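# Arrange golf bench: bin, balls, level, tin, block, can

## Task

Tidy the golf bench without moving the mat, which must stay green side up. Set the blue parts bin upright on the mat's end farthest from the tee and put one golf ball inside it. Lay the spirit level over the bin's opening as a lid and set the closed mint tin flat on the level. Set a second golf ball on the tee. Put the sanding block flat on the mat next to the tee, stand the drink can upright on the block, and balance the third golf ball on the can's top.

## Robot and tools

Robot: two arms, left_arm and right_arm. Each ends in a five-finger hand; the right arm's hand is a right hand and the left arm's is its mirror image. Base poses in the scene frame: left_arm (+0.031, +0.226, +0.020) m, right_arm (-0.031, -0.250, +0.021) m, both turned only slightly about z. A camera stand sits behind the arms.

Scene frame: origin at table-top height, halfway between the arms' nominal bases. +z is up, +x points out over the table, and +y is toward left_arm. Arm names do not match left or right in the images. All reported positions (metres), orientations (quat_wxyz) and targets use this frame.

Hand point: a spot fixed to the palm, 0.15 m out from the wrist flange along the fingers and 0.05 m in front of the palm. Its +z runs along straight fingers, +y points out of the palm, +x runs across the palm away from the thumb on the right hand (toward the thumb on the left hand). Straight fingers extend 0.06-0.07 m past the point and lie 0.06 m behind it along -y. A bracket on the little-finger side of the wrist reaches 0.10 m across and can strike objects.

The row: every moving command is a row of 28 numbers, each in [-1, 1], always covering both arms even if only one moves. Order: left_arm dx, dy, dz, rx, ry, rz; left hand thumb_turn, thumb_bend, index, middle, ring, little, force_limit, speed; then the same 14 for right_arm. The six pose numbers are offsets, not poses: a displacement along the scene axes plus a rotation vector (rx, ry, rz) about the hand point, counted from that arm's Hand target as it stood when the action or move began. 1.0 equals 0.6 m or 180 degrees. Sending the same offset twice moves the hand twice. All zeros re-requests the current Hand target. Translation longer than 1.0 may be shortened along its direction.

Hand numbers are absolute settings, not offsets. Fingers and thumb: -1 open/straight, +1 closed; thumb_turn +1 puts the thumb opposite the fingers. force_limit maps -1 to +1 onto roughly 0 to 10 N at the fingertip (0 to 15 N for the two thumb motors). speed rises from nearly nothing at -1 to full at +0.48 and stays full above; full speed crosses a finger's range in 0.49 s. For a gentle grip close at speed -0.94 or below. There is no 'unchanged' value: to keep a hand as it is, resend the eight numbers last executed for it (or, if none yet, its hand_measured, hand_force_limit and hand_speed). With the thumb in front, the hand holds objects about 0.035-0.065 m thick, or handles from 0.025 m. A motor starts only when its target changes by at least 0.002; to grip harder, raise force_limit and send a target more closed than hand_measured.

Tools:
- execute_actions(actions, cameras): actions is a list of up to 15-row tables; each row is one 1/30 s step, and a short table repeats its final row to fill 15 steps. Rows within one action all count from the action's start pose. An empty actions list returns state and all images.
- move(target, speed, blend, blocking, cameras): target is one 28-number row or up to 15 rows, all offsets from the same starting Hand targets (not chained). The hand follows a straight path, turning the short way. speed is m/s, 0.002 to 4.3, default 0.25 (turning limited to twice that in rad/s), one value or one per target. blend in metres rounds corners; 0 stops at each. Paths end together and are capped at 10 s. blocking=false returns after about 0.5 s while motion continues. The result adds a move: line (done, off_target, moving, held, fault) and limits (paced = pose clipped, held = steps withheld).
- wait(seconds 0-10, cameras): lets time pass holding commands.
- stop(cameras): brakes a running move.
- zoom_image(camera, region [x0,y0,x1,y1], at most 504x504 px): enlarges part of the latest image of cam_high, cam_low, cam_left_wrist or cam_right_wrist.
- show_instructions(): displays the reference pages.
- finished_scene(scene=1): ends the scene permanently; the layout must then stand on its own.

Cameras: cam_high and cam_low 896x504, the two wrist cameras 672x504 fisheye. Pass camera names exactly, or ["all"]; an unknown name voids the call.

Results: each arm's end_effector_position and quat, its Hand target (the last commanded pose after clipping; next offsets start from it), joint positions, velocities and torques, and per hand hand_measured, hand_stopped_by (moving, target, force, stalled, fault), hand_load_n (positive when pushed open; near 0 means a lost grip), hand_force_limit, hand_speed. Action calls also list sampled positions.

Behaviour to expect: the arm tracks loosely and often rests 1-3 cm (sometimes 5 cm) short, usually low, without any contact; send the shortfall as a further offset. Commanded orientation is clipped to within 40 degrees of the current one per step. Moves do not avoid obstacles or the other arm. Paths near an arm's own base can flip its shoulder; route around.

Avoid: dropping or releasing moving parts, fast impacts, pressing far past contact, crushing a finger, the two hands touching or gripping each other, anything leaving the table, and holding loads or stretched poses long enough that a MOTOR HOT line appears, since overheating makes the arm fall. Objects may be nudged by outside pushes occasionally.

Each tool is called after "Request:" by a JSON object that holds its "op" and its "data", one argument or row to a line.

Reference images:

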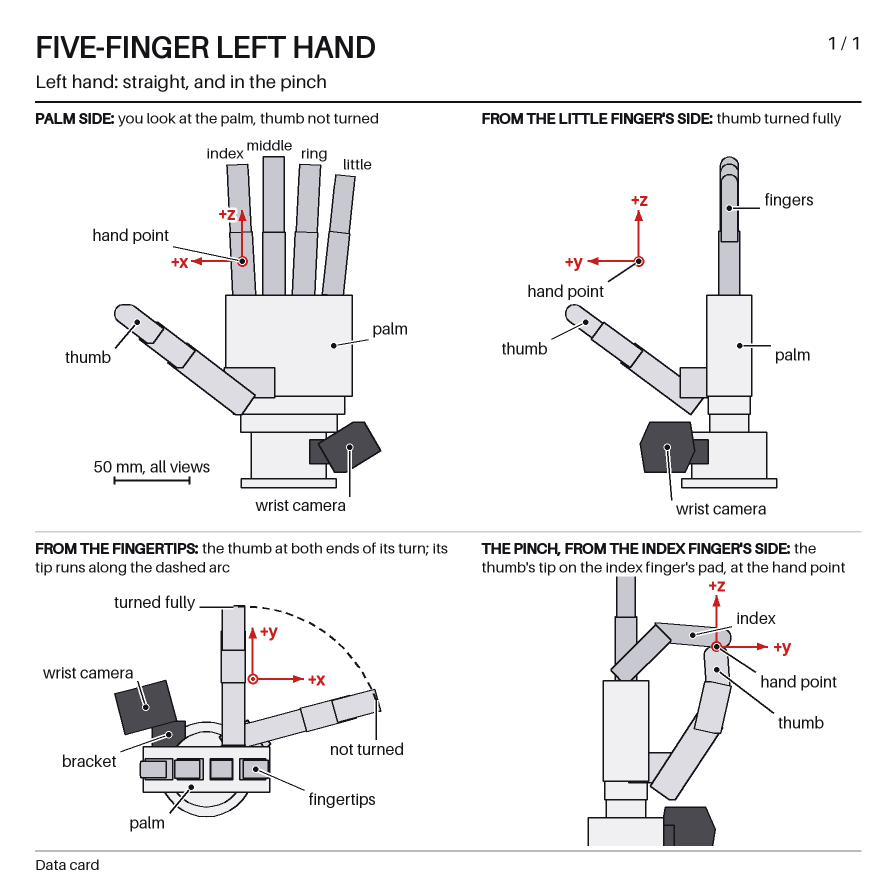

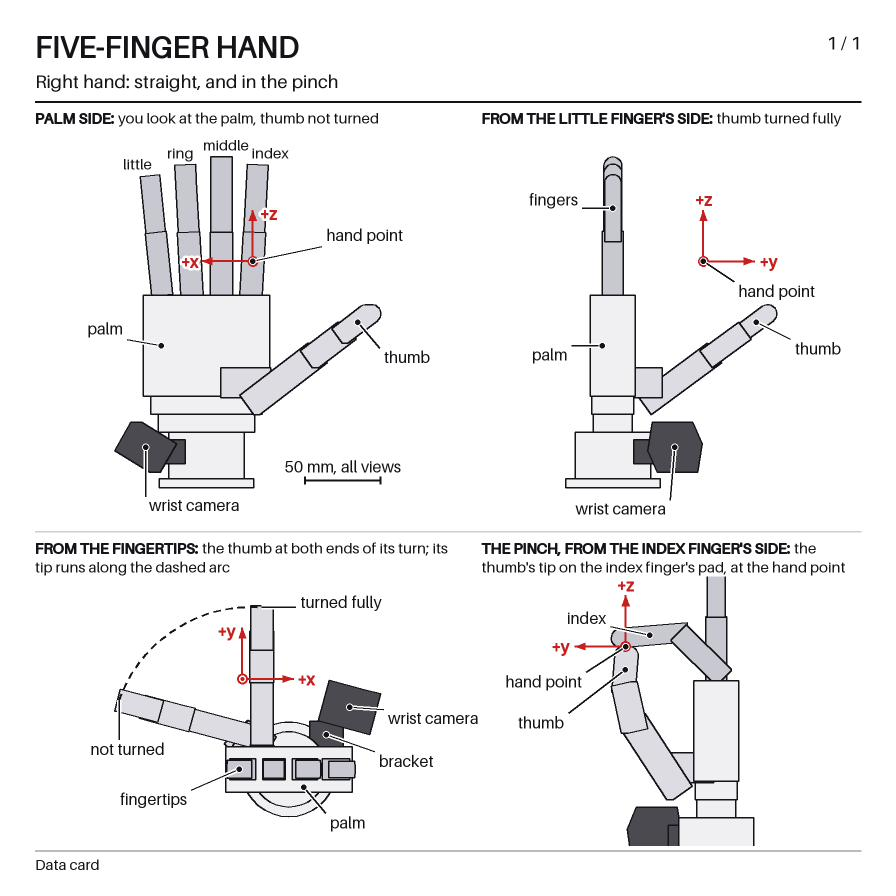

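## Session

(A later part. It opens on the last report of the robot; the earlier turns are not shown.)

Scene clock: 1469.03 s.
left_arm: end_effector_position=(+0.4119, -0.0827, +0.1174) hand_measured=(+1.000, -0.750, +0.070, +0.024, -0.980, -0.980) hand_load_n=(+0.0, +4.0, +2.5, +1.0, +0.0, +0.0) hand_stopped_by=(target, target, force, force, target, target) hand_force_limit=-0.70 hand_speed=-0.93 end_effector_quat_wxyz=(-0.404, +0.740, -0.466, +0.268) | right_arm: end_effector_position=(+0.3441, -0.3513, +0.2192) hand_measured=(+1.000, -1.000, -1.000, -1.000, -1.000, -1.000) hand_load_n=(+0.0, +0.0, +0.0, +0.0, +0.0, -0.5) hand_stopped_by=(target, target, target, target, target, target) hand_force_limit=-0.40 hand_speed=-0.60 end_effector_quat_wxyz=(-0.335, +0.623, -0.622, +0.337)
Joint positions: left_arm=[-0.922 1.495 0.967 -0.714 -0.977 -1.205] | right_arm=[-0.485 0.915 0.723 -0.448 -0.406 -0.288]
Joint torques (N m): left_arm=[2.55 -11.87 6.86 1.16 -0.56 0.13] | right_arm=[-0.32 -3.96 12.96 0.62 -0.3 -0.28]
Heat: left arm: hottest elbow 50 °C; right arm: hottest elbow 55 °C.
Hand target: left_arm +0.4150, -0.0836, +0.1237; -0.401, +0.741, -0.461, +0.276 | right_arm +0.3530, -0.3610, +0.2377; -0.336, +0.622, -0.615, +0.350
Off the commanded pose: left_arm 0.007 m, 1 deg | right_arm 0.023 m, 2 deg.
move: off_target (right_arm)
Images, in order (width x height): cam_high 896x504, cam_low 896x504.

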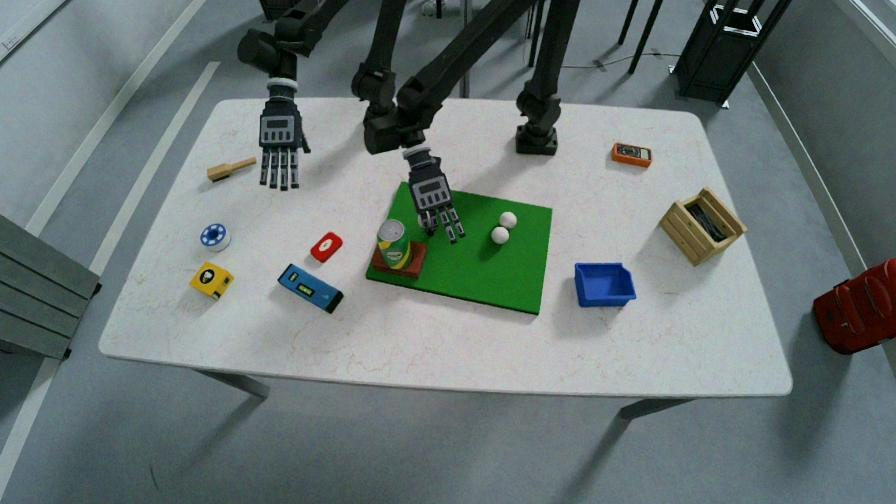

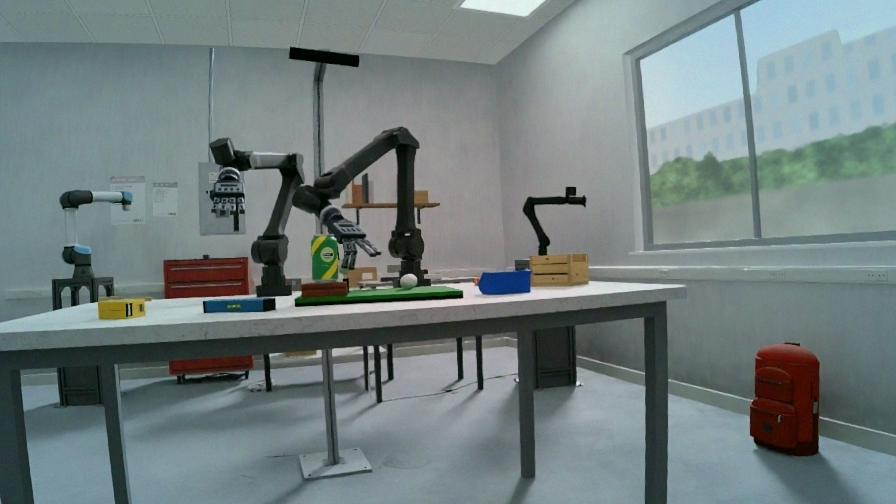

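Request:
{"op": "move", "data": {
  "target": [-0.0067,0.03,-0.005,0,0,0, 1,-0.75,0.2,0.2,-0.98,-0.98,-0.7,-0.93, 0,0,0,0,0,0, 1,-1,-1,-1,-1,-1,-0.4,-0.6],
  "speed": 0.1,
  "cameras": ["cam_high","cam_low"]
}}

Request:
{"op": "zoom_image", "data": {
  "camera": "cam_high",
  "region": [400, 185, 460, 245]
}}

Request:
{"op": "zoom_image", "data": {
  "camera": "cam_low",
  "region": [310, 230, 380, 300]
}}

Scene clock: 1476.73 s.
left_arm: end_effector_position=(+0.4066, -0.0669, +0.1118) hand_measured=(+1.000, -0.750, +0.070, +0.024, -0.980, -0.980) hand_load_n=(+0.0, +3.5, +2.5, +1.0, +0.0, +0.0) hand_stopped_by=(target, target, force, force, target, target) hand_force_limit=-0.70 hand_speed=-0.93 end_effector_quat_wxyz=(-0.404, +0.740, -0.467, +0.267) | right_arm: end_effector_position=(+0.3441, -0.3513, +0.2192) hand_measured=(+1.000, -1.000, -1.000, -1.000, -1.000, -1.000) hand_load_n=(+0.0, +0.0, +0.0, +0.0, +0.0, +0.0) hand_stopped_by=(target, target, target, target, target, target) hand_force_limit=-0.40 hand_speed=-0.60 end_effector_quat_wxyz=(-0.335, +0.623, -0.622, +0.337)
Joint positions: left_arm=[-0.909 1.462 0.912 -0.674 -0.971 -1.179] | right_arm=[-0.485 0.915 0.723 -0.448 -0.406 -0.288]
Joint torques (N m): left_arm=[3.08 -11.81 6.68 1.13 -0.53 0.19] | right_arm=[-0.38 -3.96 12.97 0.64 -0.3 -0.28]
Heat: left arm: hottest elbow 49 °C; right arm: hottest elbow 55 °C.
Hand target: left_arm +0.4110, -0.0657, +0.1208; -0.401, +0.741, -0.461, +0.277 | right_arm +0.3530, -0.3610, +0.2377; -0.336, +0.622, -0.615, +0.350
Off the commanded pose: left_arm 0.010 m, 1 deg | right_arm 0.023 m, 2 deg.
move: off_target (right_arm)
Images, in order (width x height): cam_high 896x504, cam_low 896x504.

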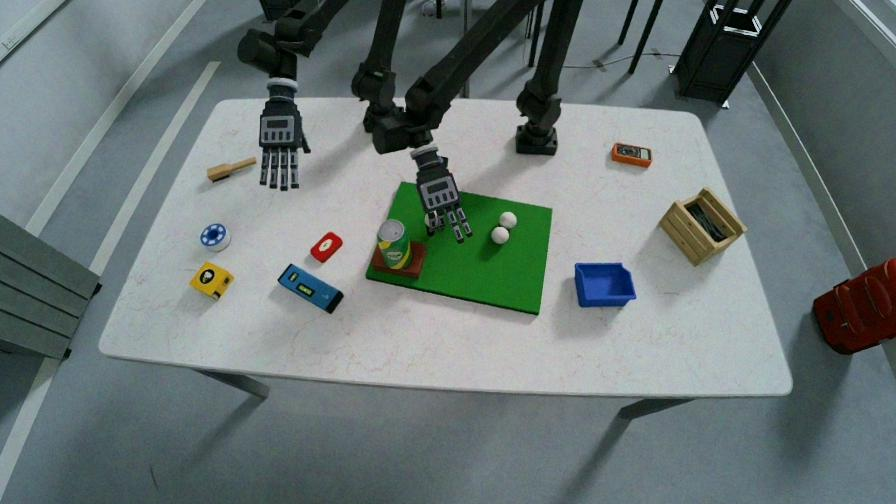

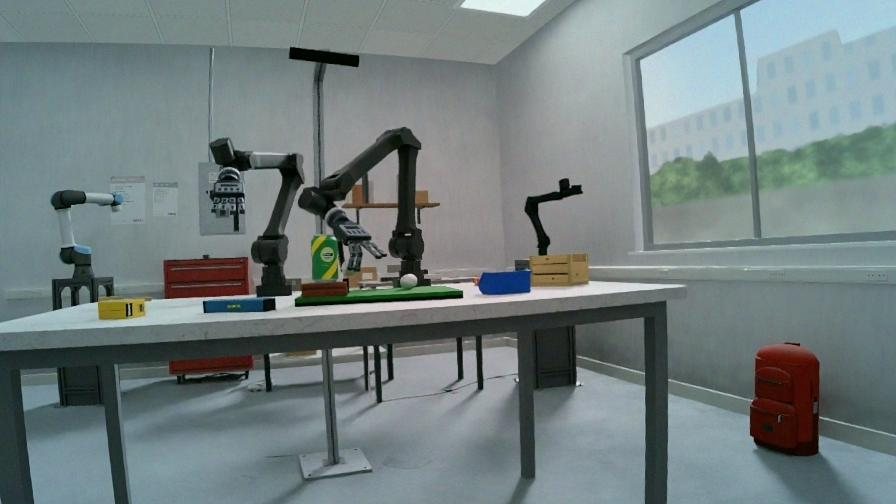

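Scaled by 8.400 from the camera's 896x504 image, which has a finer 1280x720 frame.

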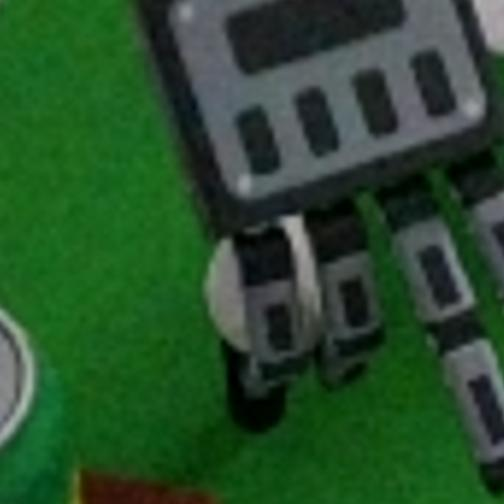

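Scaled by 7.200 from the camera's 896x504 image, which has a finer 1280x720 frame.

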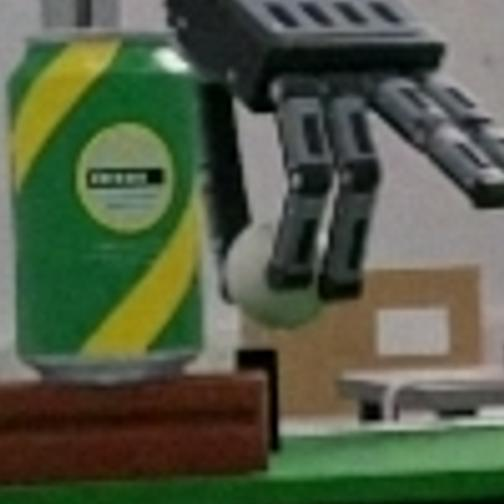

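Request:
{"op": "move", "data": {
  "target": [0.0,-0.0367,-0.005,0,0,0, 1,-0.75,0.2,0.2,-0.98,-0.98,-0.7,-0.93, 0,0,0,0,0,0, 1,-1,-1,-1,-1,-1,-0.4,-0.6],
  "speed": 0.05,
  "cameras": []
}}

Scene clock: 1489.90 s.
left_arm: end_effector_position=(+0.4028, -0.0694, +0.1038) hand_measured=(+1.000, -0.750, +0.070, +0.024, -0.980, -0.980) hand_load_n=(-0.5, +3.5, +2.5, +0.5, -0.5, +0.0) hand_stopped_by=(target, target, force, force, target, target) hand_force_limit=-0.70 hand_speed=-0.93 end_effector_quat_wxyz=(-0.409, +0.738, -0.470, +0.261) | right_arm: end_effector_position=(+0.3441, -0.3513, +0.2192) hand_measured=(+1.000, -1.000, -1.000, -1.000, -1.000, -1.000) hand_load_n=(+0.0, +0.0, +0.0, +0.0, +0.0, +0.0) hand_stopped_by=(target, target, target, target, target, target) hand_force_limit=-0.40 hand_speed=-0.60 end_effector_quat_wxyz=(-0.335, +0.623, -0.622, +0.337)
Joint positions: left_arm=[-0.923 1.485 0.917 -0.692 -0.981 -1.203] | right_arm=[-0.485 0.915 0.723 -0.448 -0.406 -0.288]
Joint torques (N m): left_arm=[1.38 -10.05 10.19 0.28 -0.54 -0.06] | right_arm=[-0.32 -4.01 12.97 0.64 -0.3 -0.28]
Heat: left arm: hottest elbow 48 °C; right arm: hottest elbow 56 °C.
Hand target: left_arm +0.4110, -0.0878, +0.1178; -0.401, +0.741, -0.462, +0.277 | right_arm +0.3530, -0.3610, +0.2377; -0.336, +0.622, -0.615, +0.350
Off the commanded pose: left_arm 0.025 m, 2 deg | right_arm 0.023 m, 2 deg.
move: off_target (left_arm, right_arm)
No camera images: "cameras" was empty.

Request:
{"op": "move", "data": {
  "target": [0.012,-0.0117,0.01,0,0,0, 1,-0.75,0.2,0.2,-0.98,-0.98,-0.7,-0.93, 0,0,0,0,0,0, 1,-1,-1,-1,-1,-1,-0.4,-0.6],
  "speed": 0.05,
  "cameras": ["cam_high","cam_low"]
}}

Request:
{"op": "zoom_image", "data": {
  "camera": "cam_high",
  "region": [400, 185, 460, 245]
}}

Request:
{"op": "zoom_image", "data": {
  "camera": "cam_low",
  "region": [310, 230, 380, 300]
}}

Scene clock: 1498.03 s.
left_arm: end_effector_position=(+0.4087, -0.0776, +0.1090) hand_measured=(+1.000, -0.750, +0.070, +0.024, -0.980, -0.980) hand_load_n=(+0.0, +3.5, +2.5, +0.5, +0.0, +0.0) hand_stopped_by=(target, target, force, force, target, target) hand_force_limit=-0.70 hand_speed=-0.93 end_effector_quat_wxyz=(-0.408, +0.738, -0.469, +0.262) | right_arm: end_effector_position=(+0.3441, -0.3513, +0.2192) hand_measured=(+1.000, -1.000, -1.000, -1.000, -1.000, -1.000) hand_load_n=(+0.0, +0.0, +0.0, +0.0, +0.0, +0.0) hand_stopped_by=(target, target, target, target, target, target) hand_force_limit=-0.40 hand_speed=-0.60 end_effector_quat_wxyz=(-0.335, +0.623, -0.622, +0.337)
Joint positions: left_arm=[-0.923 1.5 0.949 -0.706 -0.981 -1.204] | right_arm=[-0.485 0.915 0.723 -0.448 -0.406 -0.288]
Joint torques (N m): left_arm=[1.73 -9.64 10.43 0.32 -0.53 -0.02] | right_arm=[-0.38 -3.96 12.98 0.64 -0.3 -0.28]
Heat: left arm: hottest elbow 48 °C; right arm: hottest elbow 56 °C.
Hand target: left_arm +0.4182, -0.0948, +0.1239; -0.401, +0.741, -0.461, +0.277 | right_arm +0.3530, -0.3610, +0.2377; -0.336, +0.622, -0.615, +0.350
Off the commanded pose: left_arm 0.025 m, 2 deg | right_arm 0.023 m, 2 deg.
move: off_target (left_arm, right_arm)
Images, in order (width x height): cam_high 896x504, cam_low 896x504.

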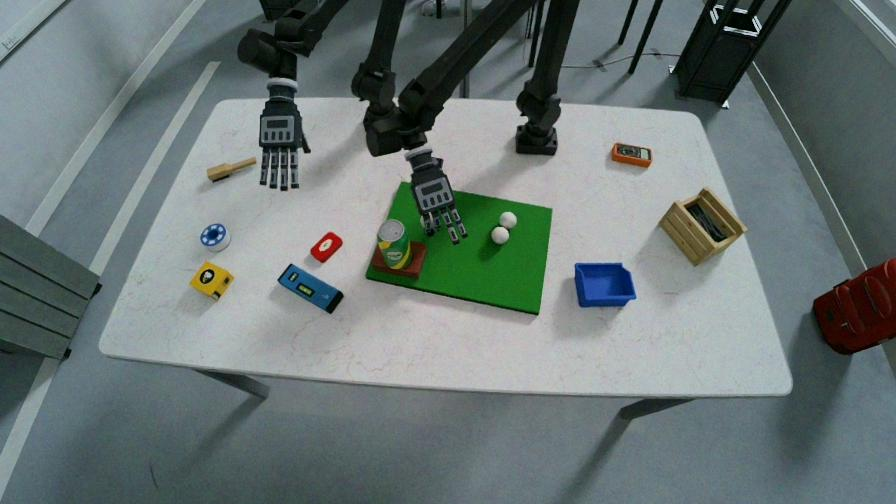

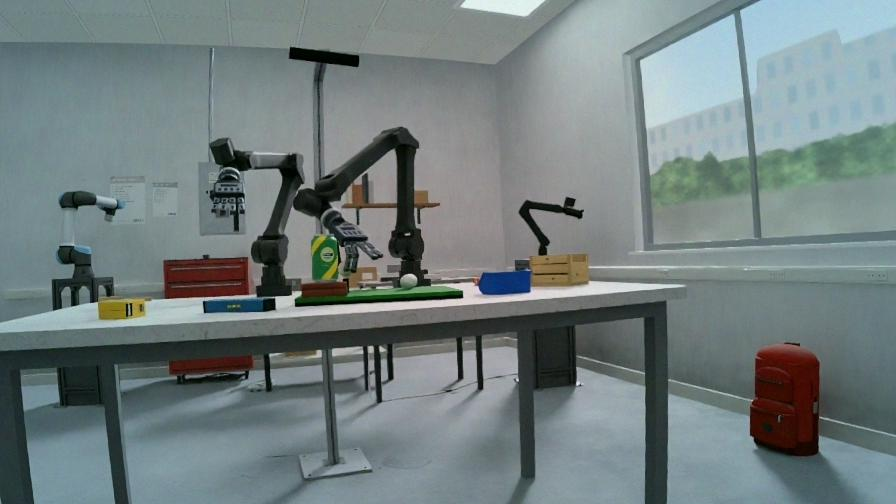

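Scaled by 8.400 from the camera's 896x504 image, which has a finer 1280x720 frame.

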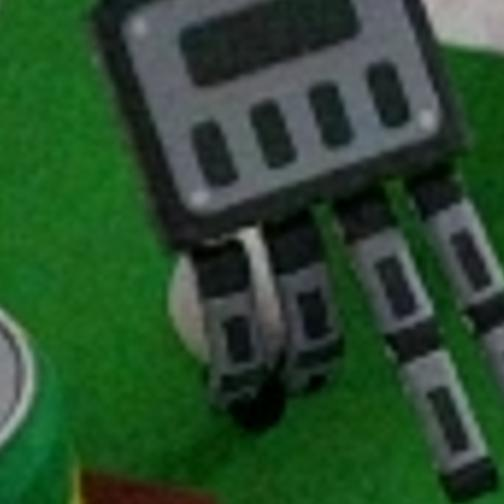

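Scaled by 7.200 from the camera's 896x504 image, which has a finer 1280x720 frame.

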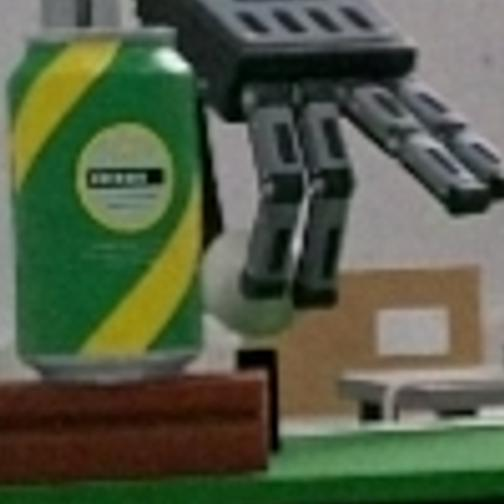

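Request:
{"op": "move", "data": {
  "target": [0.0,0.0,-0.01,0,0,0, 1,-0.75,0.2,0.2,-0.98,-0.98,-0.7,-0.93, 0,0,0,0,0,0, 1,-1,-1,-1,-1,-1,-0.4,-0.6],
  "speed": 0.05,
  "cameras": ["cam_high","cam_low"]
}}

Request:
{"op": "zoom_image", "data": {
  "camera": "cam_high",
  "region": [400, 185, 460, 245]
}}

Request:
{"op": "zoom_image", "data": {
  "camera": "cam_low",
  "region": [310, 230, 380, 300]
}}

Scene clock: 1511.40 s.
left_arm: end_effector_position=(+0.4084, -0.0772, +0.1044) hand_measured=(+1.000, -0.750, +0.070, +0.024, -0.980, -0.980) hand_load_n=(-0.5, +3.5, +2.5, +0.5, +0.0, +0.0) hand_stopped_by=(target, target, force, force, target, target) hand_force_limit=-0.70 hand_speed=-0.93 end_effector_quat_wxyz=(-0.410, +0.737, -0.471, +0.258) | right_arm: end_effector_position=(+0.3441, -0.3513, +0.2192) hand_measured=(+1.000, -1.000, -1.000, -1.000, -1.000, -1.000) hand_load_n=(+0.0, +0.0, +0.0, +0.0, -0.5, +0.0) hand_stopped_by=(target, target, target, target, target, target) hand_force_limit=-0.40 hand_speed=-0.60 end_effector_quat_wxyz=(-0.335, +0.623, -0.622, +0.337)
Joint positions: left_arm=[-0.923 1.51 0.949 -0.706 -0.981 -1.204] | right_arm=[-0.485 0.915 0.723 -0.448 -0.406 -0.288]
Joint torques (N m): left_arm=[1.67 -10.52 9.8 0.8 -0.54 -0.03] | right_arm=[-0.32 -3.96 12.97 0.64 -0.29 -0.28]
Heat: left arm: hottest elbow 49 °C; right arm: hottest elbow 57 °C.
Hand target: left_arm +0.4182, -0.0947, +0.1178; -0.402, +0.741, -0.461, +0.277 | right_arm +0.3530, -0.3610, +0.2377; -0.336, +0.622, -0.615, +0.350
Off the commanded pose: left_arm 0.024 m, 3 deg | right_arm 0.023 m, 2 deg.
move: off_target (left_arm, right_arm)
Images, in order (width x height): cam_high 896x504, cam_low 896x504.

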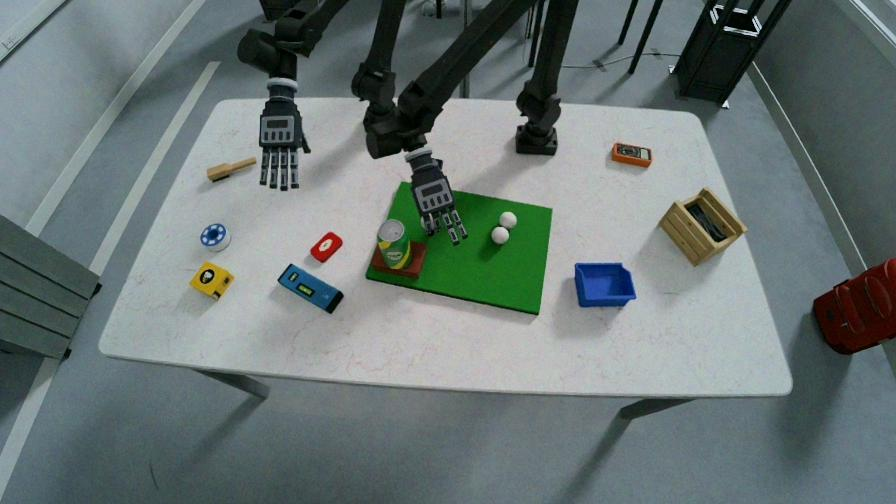

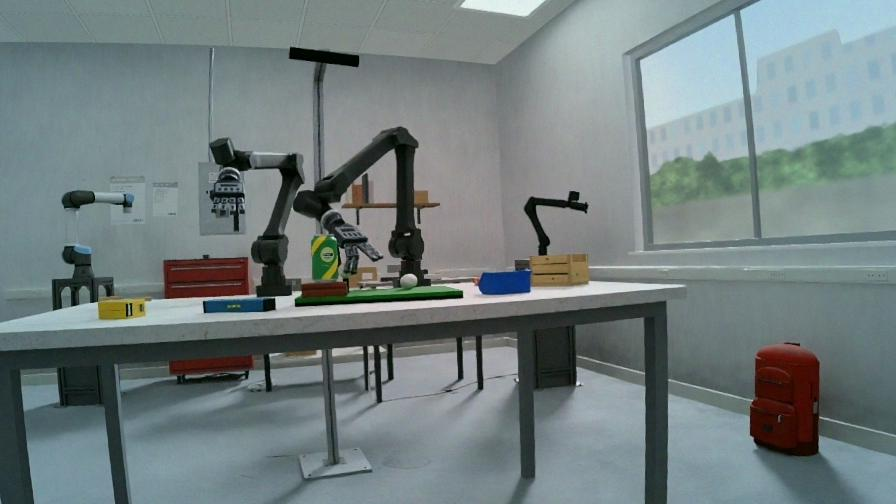

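Scaled by 8.400 from the camera's 896x504 image, which has a finer 1280x720 frame.

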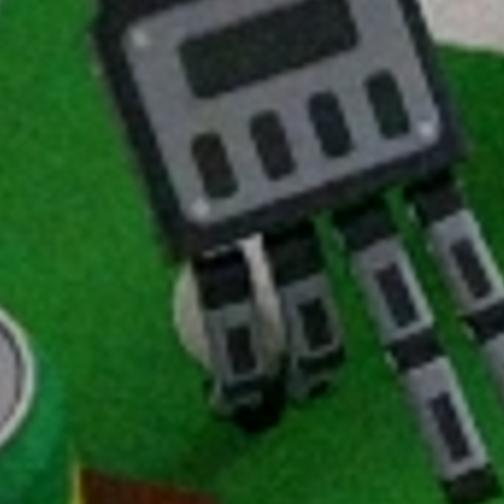

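Scaled by 7.200 from the camera's 896x504 image, which has a finer 1280x720 frame.

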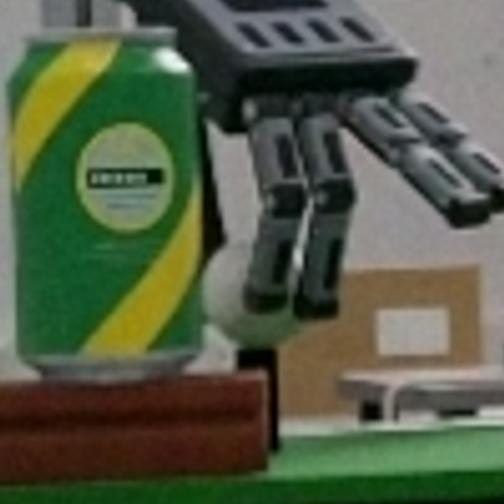

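Request:
{"op": "move", "data": {
  "target": [-0.0017,0.0,-0.0083,0,0,0, 1,-0.75,0.2,0.2,-0.98,-0.98,-0.7,-0.93, 0,0,0,0,0,0, 1,-1,-1,-1,-1,-1,-0.4,-0.6],
  "speed": 0.05,
  "cameras": ["cam_high","cam_low"]
}}

Request:
{"op": "zoom_image", "data": {
  "camera": "cam_low",
  "region": [310, 230, 380, 300]
}}

Request:
{"op": "zoom_image", "data": {
  "camera": "cam_high",
  "region": [400, 185, 460, 245]
}}

Scene clock: 1523.07 s.
left_arm: end_effector_position=(+0.4086, -0.0775, +0.1038) hand_measured=(+1.000, -0.750, +0.070, +0.024, -0.980, -0.980) hand_load_n=(-0.5, +3.5, +2.5, +0.5, +0.0, +0.0) hand_stopped_by=(target, target, force, force, target, target) hand_force_limit=-0.70 hand_speed=-0.93 end_effector_quat_wxyz=(-0.410, +0.737, -0.471, +0.258) | right_arm: end_effector_position=(+0.3441, -0.3513, +0.2192) hand_measured=(+1.000, -1.000, -1.000, -1.000, -1.000, -1.000) hand_load_n=(+0.5, +0.0, +0.0, +0.0, +0.0, +0.0) hand_stopped_by=(target, target, target, target, target, target) hand_force_limit=-0.40 hand_speed=-0.60 end_effector_quat_wxyz=(-0.335, +0.623, -0.622, +0.337)
Joint positions: left_arm=[-0.923 1.512 0.949 -0.705 -0.981 -1.204] | right_arm=[-0.485 0.915 0.723 -0.448 -0.406 -0.288]
Joint torques (N m): left_arm=[1.49 -10.29 9.18 1.18 -0.56 -0.07] | right_arm=[-0.38 -4.01 12.97 0.64 -0.3 -0.28]
Heat: left arm: hottest elbow 50 °C; right arm: hottest elbow 57 °C.
Hand target: left_arm +0.4172, -0.0947, +0.1128; -0.402, +0.741, -0.461, +0.277 | right_arm +0.3530, -0.3610, +0.2377; -0.336, +0.622, -0.615, +0.350
Off the commanded pose: left_arm 0.021 m, 3 deg | right_arm 0.023 m, 2 deg.
move: off_target (left_arm, right_arm)
Images, in order (width x height): cam_high 896x504, cam_low 896x504.

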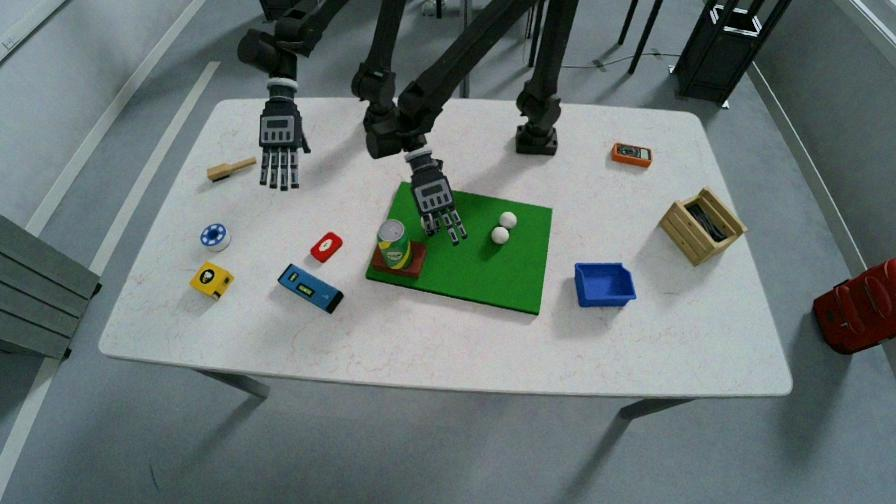

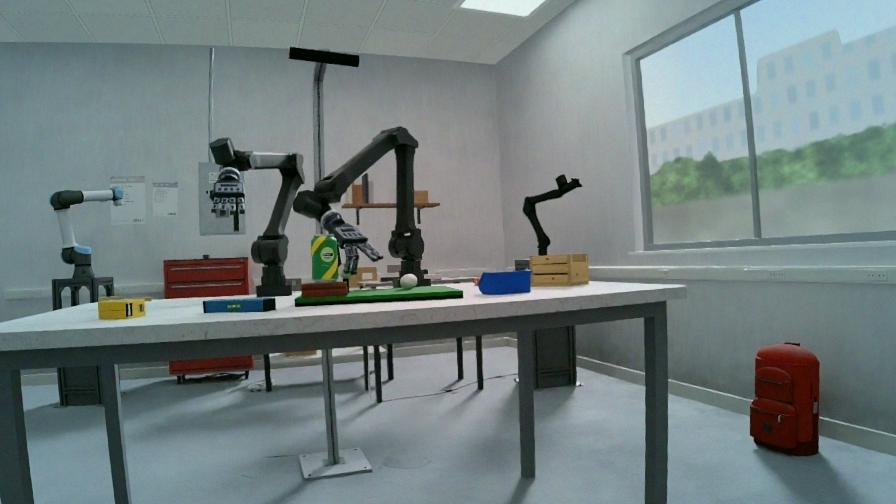

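Scaled by 7.200 from the camera's 896x504 image, which has a finer 1280x720 frame.

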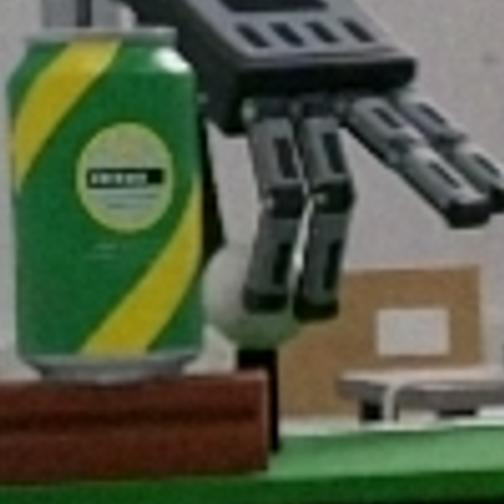

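Scaled by 8.400 from the camera's 896x504 image, which has a finer 1280x720 frame.

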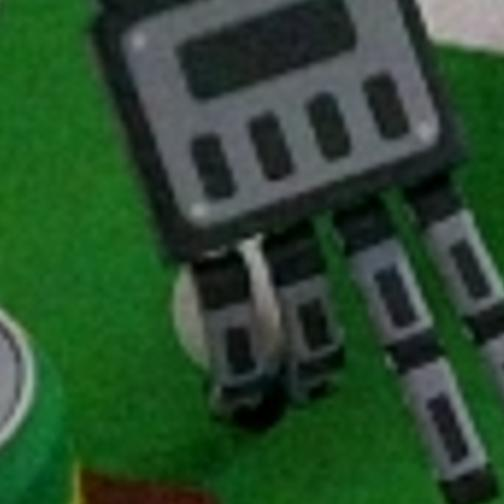

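Request:
{"op": "move", "data": {
  "target": [0,0,0,0,0,0, 1,-0.79,-0.05,-0.1,-0.98,-0.98,-0.7,-0.88, 0,0,0,0,0,0, 1,-1,-1,-1,-1,-1,-0.4,-0.6],
  "speed": 0.05,
  "cameras": ["cam_high","cam_low"]
}}

Request:
{"op": "zoom_image", "data": {
  "camera": "cam_low",
  "region": [310, 230, 380, 300]
}}

Request:
{"op": "zoom_image", "data": {
  "camera": "cam_high",
  "region": [400, 185, 460, 245]
}}

Scene clock: 1539.67 s.
left_arm: end_effector_position=(+0.4087, -0.0776, +0.1031) hand_measured=(+1.000, -0.790, -0.050, -0.100, -0.980, -0.980) hand_load_n=(+0.0, +0.0, +0.0, +0.0, +0.0, +0.0) hand_stopped_by=(target, target, target, target, target, target) hand_force_limit=-0.70 hand_speed=-0.88 end_effector_quat_wxyz=(-0.410, +0.737, -0.471, +0.258) | right_arm: end_effector_position=(+0.3441, -0.3513, +0.2192) hand_measured=(+1.000, -1.000, -1.000, -1.000, -1.000, -1.000) hand_load_n=(+0.0, +0.0, +0.0, +0.0, +0.0, +0.0) hand_stopped_by=(target, target, target, target, target, target) hand_force_limit=-0.40 hand_speed=-0.60 end_effector_quat_wxyz=(-0.335, +0.623, -0.622, +0.337)
Joint positions: left_arm=[-0.923 1.514 0.949 -0.703 -0.981 -1.204] | right_arm=[-0.485 0.915 0.723 -0.448 -0.406 -0.288]
Joint torques (N m): left_arm=[1.55 -10.34 9.18 1.09 -0.57 -0.07] | right_arm=[-0.32 -4.01 12.97 0.64 -0.3 -0.28]
Heat: left arm: hottest elbow 50 °C; right arm: hottest elbow 57 °C.
Hand target: left_arm +0.4172, -0.0947, +0.1128; -0.402, +0.741, -0.461, +0.277 | right_arm +0.3530, -0.3610, +0.2377; -0.336, +0.622, -0.615, +0.350
Off the commanded pose: left_arm 0.021 m, 3 deg | right_arm 0.023 m, 2 deg.
move: off_target (left_arm, right_arm)
Images, in order (width x height): cam_high 896x504, cam_low 896x504.

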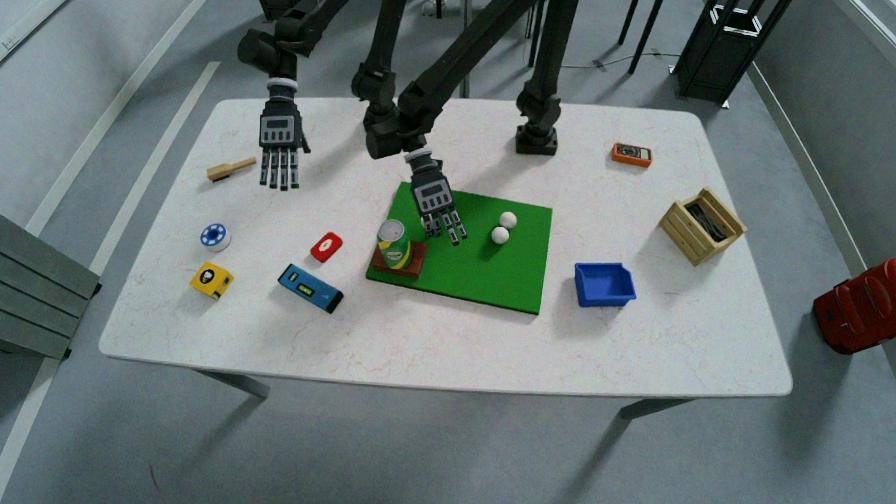

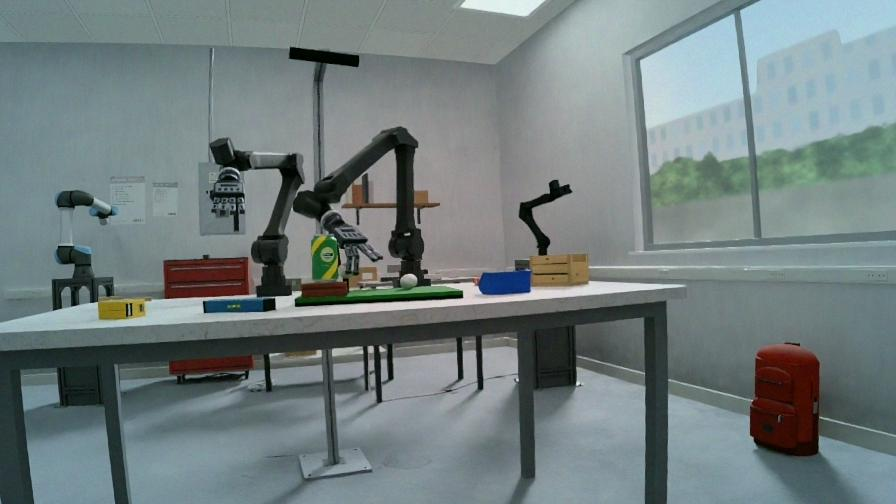

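Scaled by 7.200 from the camera's 896x504 image, which has a finer 1280x720 frame.

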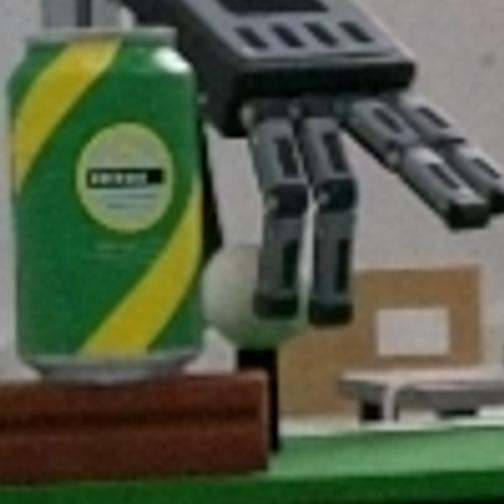

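Scaled by 8.400 from the camera's 896x504 image, which has a finer 1280x720 frame.

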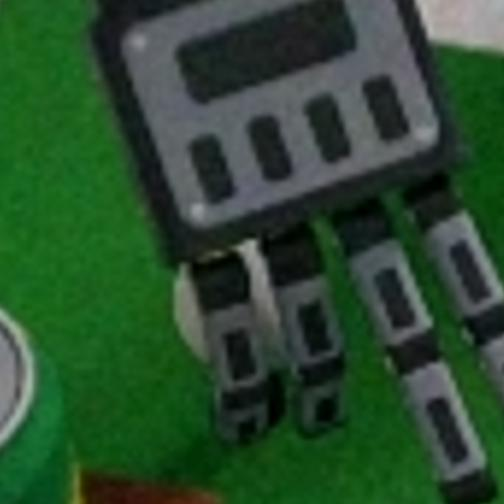

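Request:
{"op": "move", "data": {
  "target": [0,0,0,0,0,0, 1,-0.95,-0.98,-0.98,-0.98,-0.98,-0.7,-0.8, 0,0,0,0,0,0, 1,-1,-1,-1,-1,-1,-0.4,-0.6],
  "speed": 0.05,
  "cameras": ["cam_high","cam_low"]
}}

Request:
{"op": "zoom_image", "data": {
  "camera": "cam_low",
  "region": [310, 230, 380, 300]
}}

Request:
{"op": "zoom_image", "data": {
  "camera": "cam_high",
  "region": [400, 185, 460, 245]
}}

Scene clock: 1551.73 s.
left_arm: end_effector_position=(+0.4087, -0.0776, +0.1031) hand_measured=(+1.000, -0.950, -0.980, -0.980, -0.980, -0.980) hand_load_n=(+0.0, +0.0, +0.0, +0.0, +0.0, +0.0) hand_stopped_by=(target, target, target, target, target, target) hand_force_limit=-0.70 hand_speed=-0.80 end_effector_quat_wxyz=(-0.410, +0.737, -0.471, +0.258) | right_arm: end_effector_position=(+0.3441, -0.3513, +0.2192) hand_measured=(+1.000, -1.000, -1.000, -1.000, -1.000, -1.000) hand_load_n=(+0.0, +0.0, +0.0, +0.0, +0.0, +0.0) hand_stopped_by=(target, target, target, target, target, target) hand_force_limit=-0.40 hand_speed=-0.60 end_effector_quat_wxyz=(-0.335, +0.623, -0.622, +0.337)
Joint positions: left_arm=[-0.923 1.514 0.949 -0.703 -0.981 -1.204] | right_arm=[-0.485 0.915 0.723 -0.448 -0.406 -0.288]
Joint torques (N m): left_arm=[1.49 -10.46 9.18 1.09 -0.57 -0.07] | right_arm=[-0.38 -3.96 12.97 0.64 -0.3 -0.28]
Heat: left arm: hottest elbow 50 °C; right arm: hottest elbow 57 °C.
Hand target: left_arm +0.4172, -0.0947, +0.1128; -0.402, +0.741, -0.461, +0.277 | right_arm +0.3530, -0.3610, +0.2377; -0.336, +0.622, -0.615, +0.350
Off the commanded pose: left_arm 0.021 m, 3 deg | right_arm 0.023 m, 2 deg.
move: off_target (left_arm, right_arm)
Images, in order (width x height): cam_high 896x504, cam_low 896x504.

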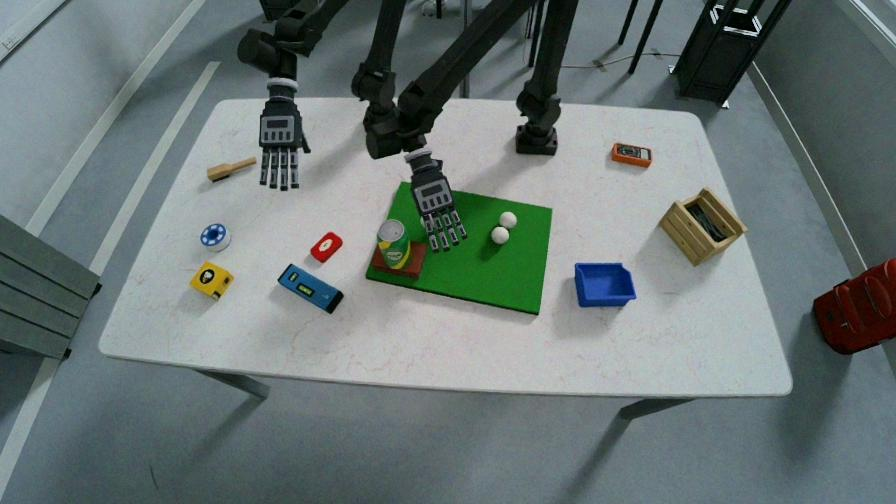

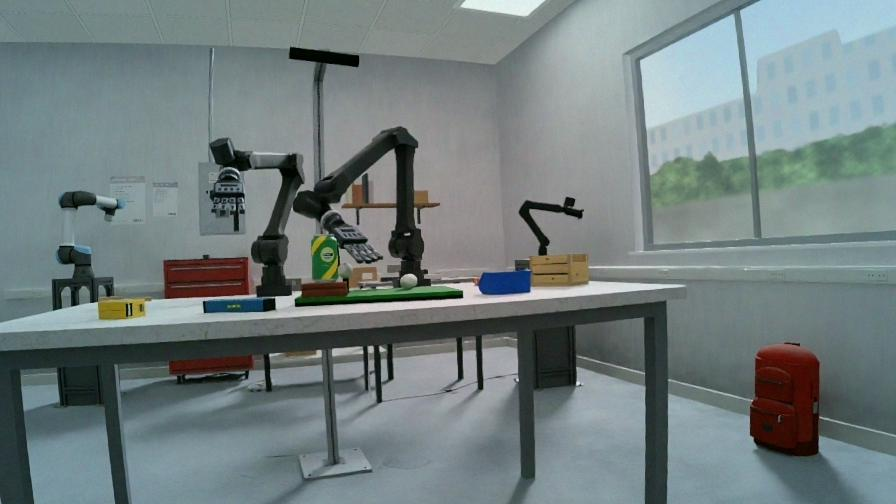

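Scaled by 7.200 from the camera's 896x504 image, which has a finer 1280x720 frame.

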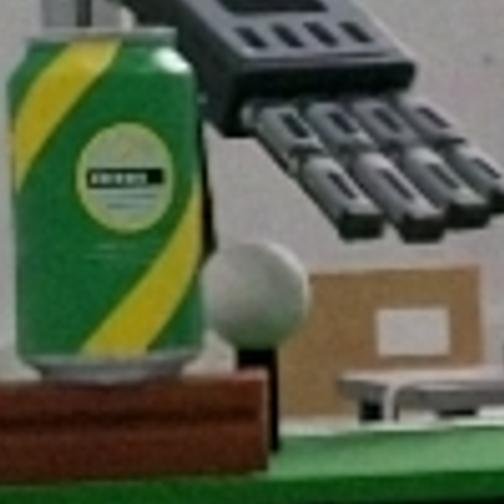

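Scaled by 8.400 from the camera's 896x504 image, which has a finer 1280x720 frame.

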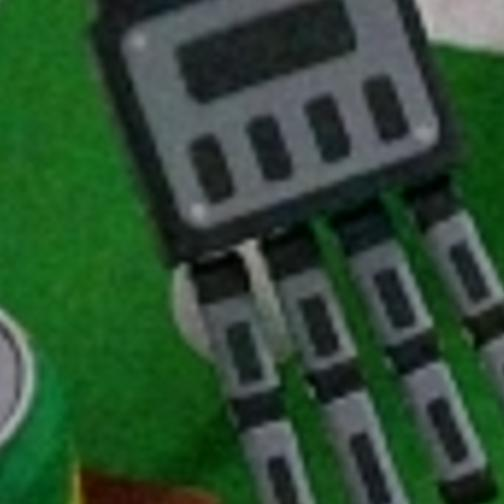

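Request:
{"op": "move", "data": {
  "target": [
    [0.0,0,0.0333,0,0,0, 1,-0.95,-0.98,-0.98,-0.98,-0.98,-0.7,-0.8, 0,0,0,0,0,0, 1,-1,-1,-1,-1,-1,-0.4,-0.6],
    [0.0,0,0.1,0,0,0, 1,-0.95,-0.98,-0.98,-0.98,-0.98,-0.7,-0.8, 0,0,0,0,0,0, 1,-1,-1,-1,-1,-1,-0.4,-0.6]
  ],
  "speed": 0.06,
  "cameras": ["cam_high","cam_low"]
}}

Request:
{"op": "zoom_image", "data": {
  "camera": "cam_low",
  "region": [310, 230, 380, 300]
}}

Scene clock: 1561.33 s.
left_arm: end_effector_position=(+0.4091, -0.0782, +0.1460) hand_measured=(+1.000, -0.950, -0.980, -0.980, -0.980, -0.980) hand_load_n=(+0.0, +0.0, +0.0, +0.0, +0.0, +0.0) hand_stopped_by=(target, target, target, target, target, target) hand_force_limit=-0.70 hand_speed=-0.80 end_effector_quat_wxyz=(-0.412, +0.736, -0.475, +0.252) | right_arm: end_effector_position=(+0.3441, -0.3513, +0.2192) hand_measured=(+1.000, -1.000, -1.000, -1.000, -1.000, -1.000) hand_load_n=(+0.0, +0.0, +0.0, +0.0, +0.0, +0.0) hand_stopped_by=(target, target, target, target, target, target) hand_force_limit=-0.40 hand_speed=-0.60 end_effector_quat_wxyz=(-0.335, +0.623, -0.622, +0.337)
Joint positions: left_arm=[-0.923 1.464 1.026 -0.845 -0.981 -1.204] | right_arm=[-0.485 0.915 0.723 -0.448 -0.406 -0.288]
Joint torques (N m): left_arm=[1.61 -12.04 10.76 0.31 -0.57 -0.05] | right_arm=[-0.38 -3.96 12.97 0.64 -0.3 -0.28]
Heat: left arm: hottest elbow 50 °C; right arm: hottest elbow 58 °C.
Hand target: left_arm +0.4171, -0.0946, +0.1727; -0.402, +0.741, -0.462, +0.276 | right_arm +0.3530, -0.3610, +0.2377; -0.336, +0.622, -0.615, +0.350
Off the commanded pose: left_arm 0.032 m, 4 deg | right_arm 0.023 m, 2 deg.
move: off_target (left_arm, right_arm)
Images, in order (width x height): cam_high 896x504, cam_low 896x504.

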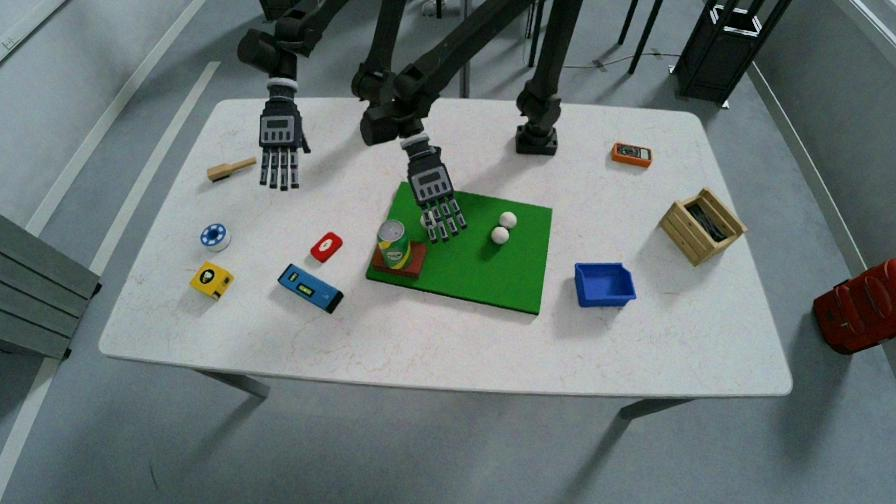

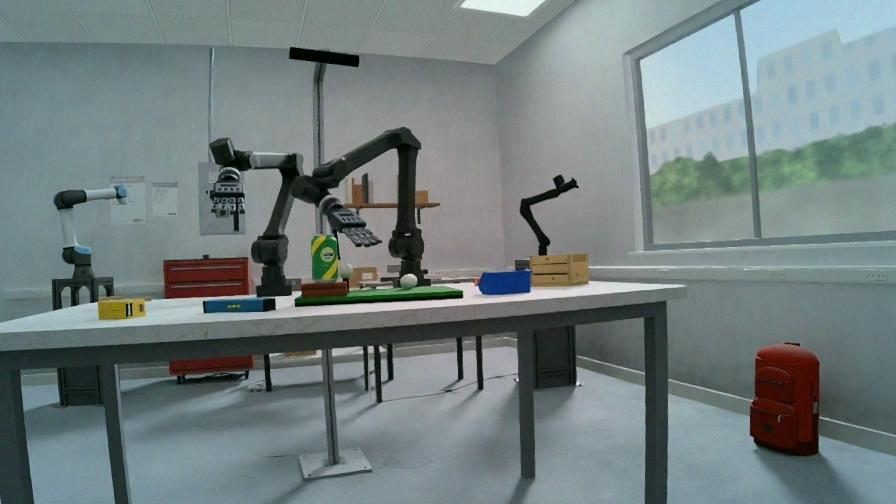

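Scaled by 7.200 from the camera's 896x504 image, which has a finer 1280x720 frame.

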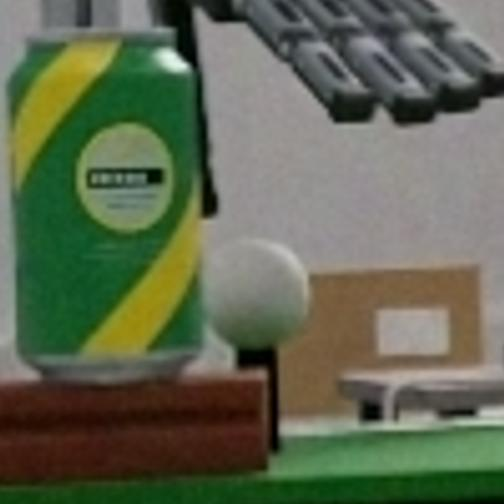

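Request:
{"op": "zoom_image", "data": {
  "camera": "cam_high",
  "region": [550, 240, 660, 330]
}}

Request:
{"op": "zoom_image", "data": {
  "camera": "cam_low",
  "region": [390, 240, 550, 320]
}}

Scaled by 4.582 from the camera's 896x504 image, which has a finer 1280x720 frame.

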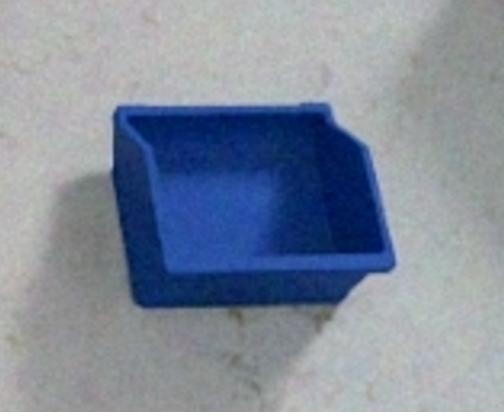

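Scaled by 3.150 from the camera's 896x504 image, which has a finer 1280x720 frame.

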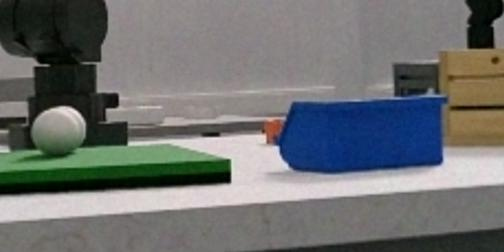

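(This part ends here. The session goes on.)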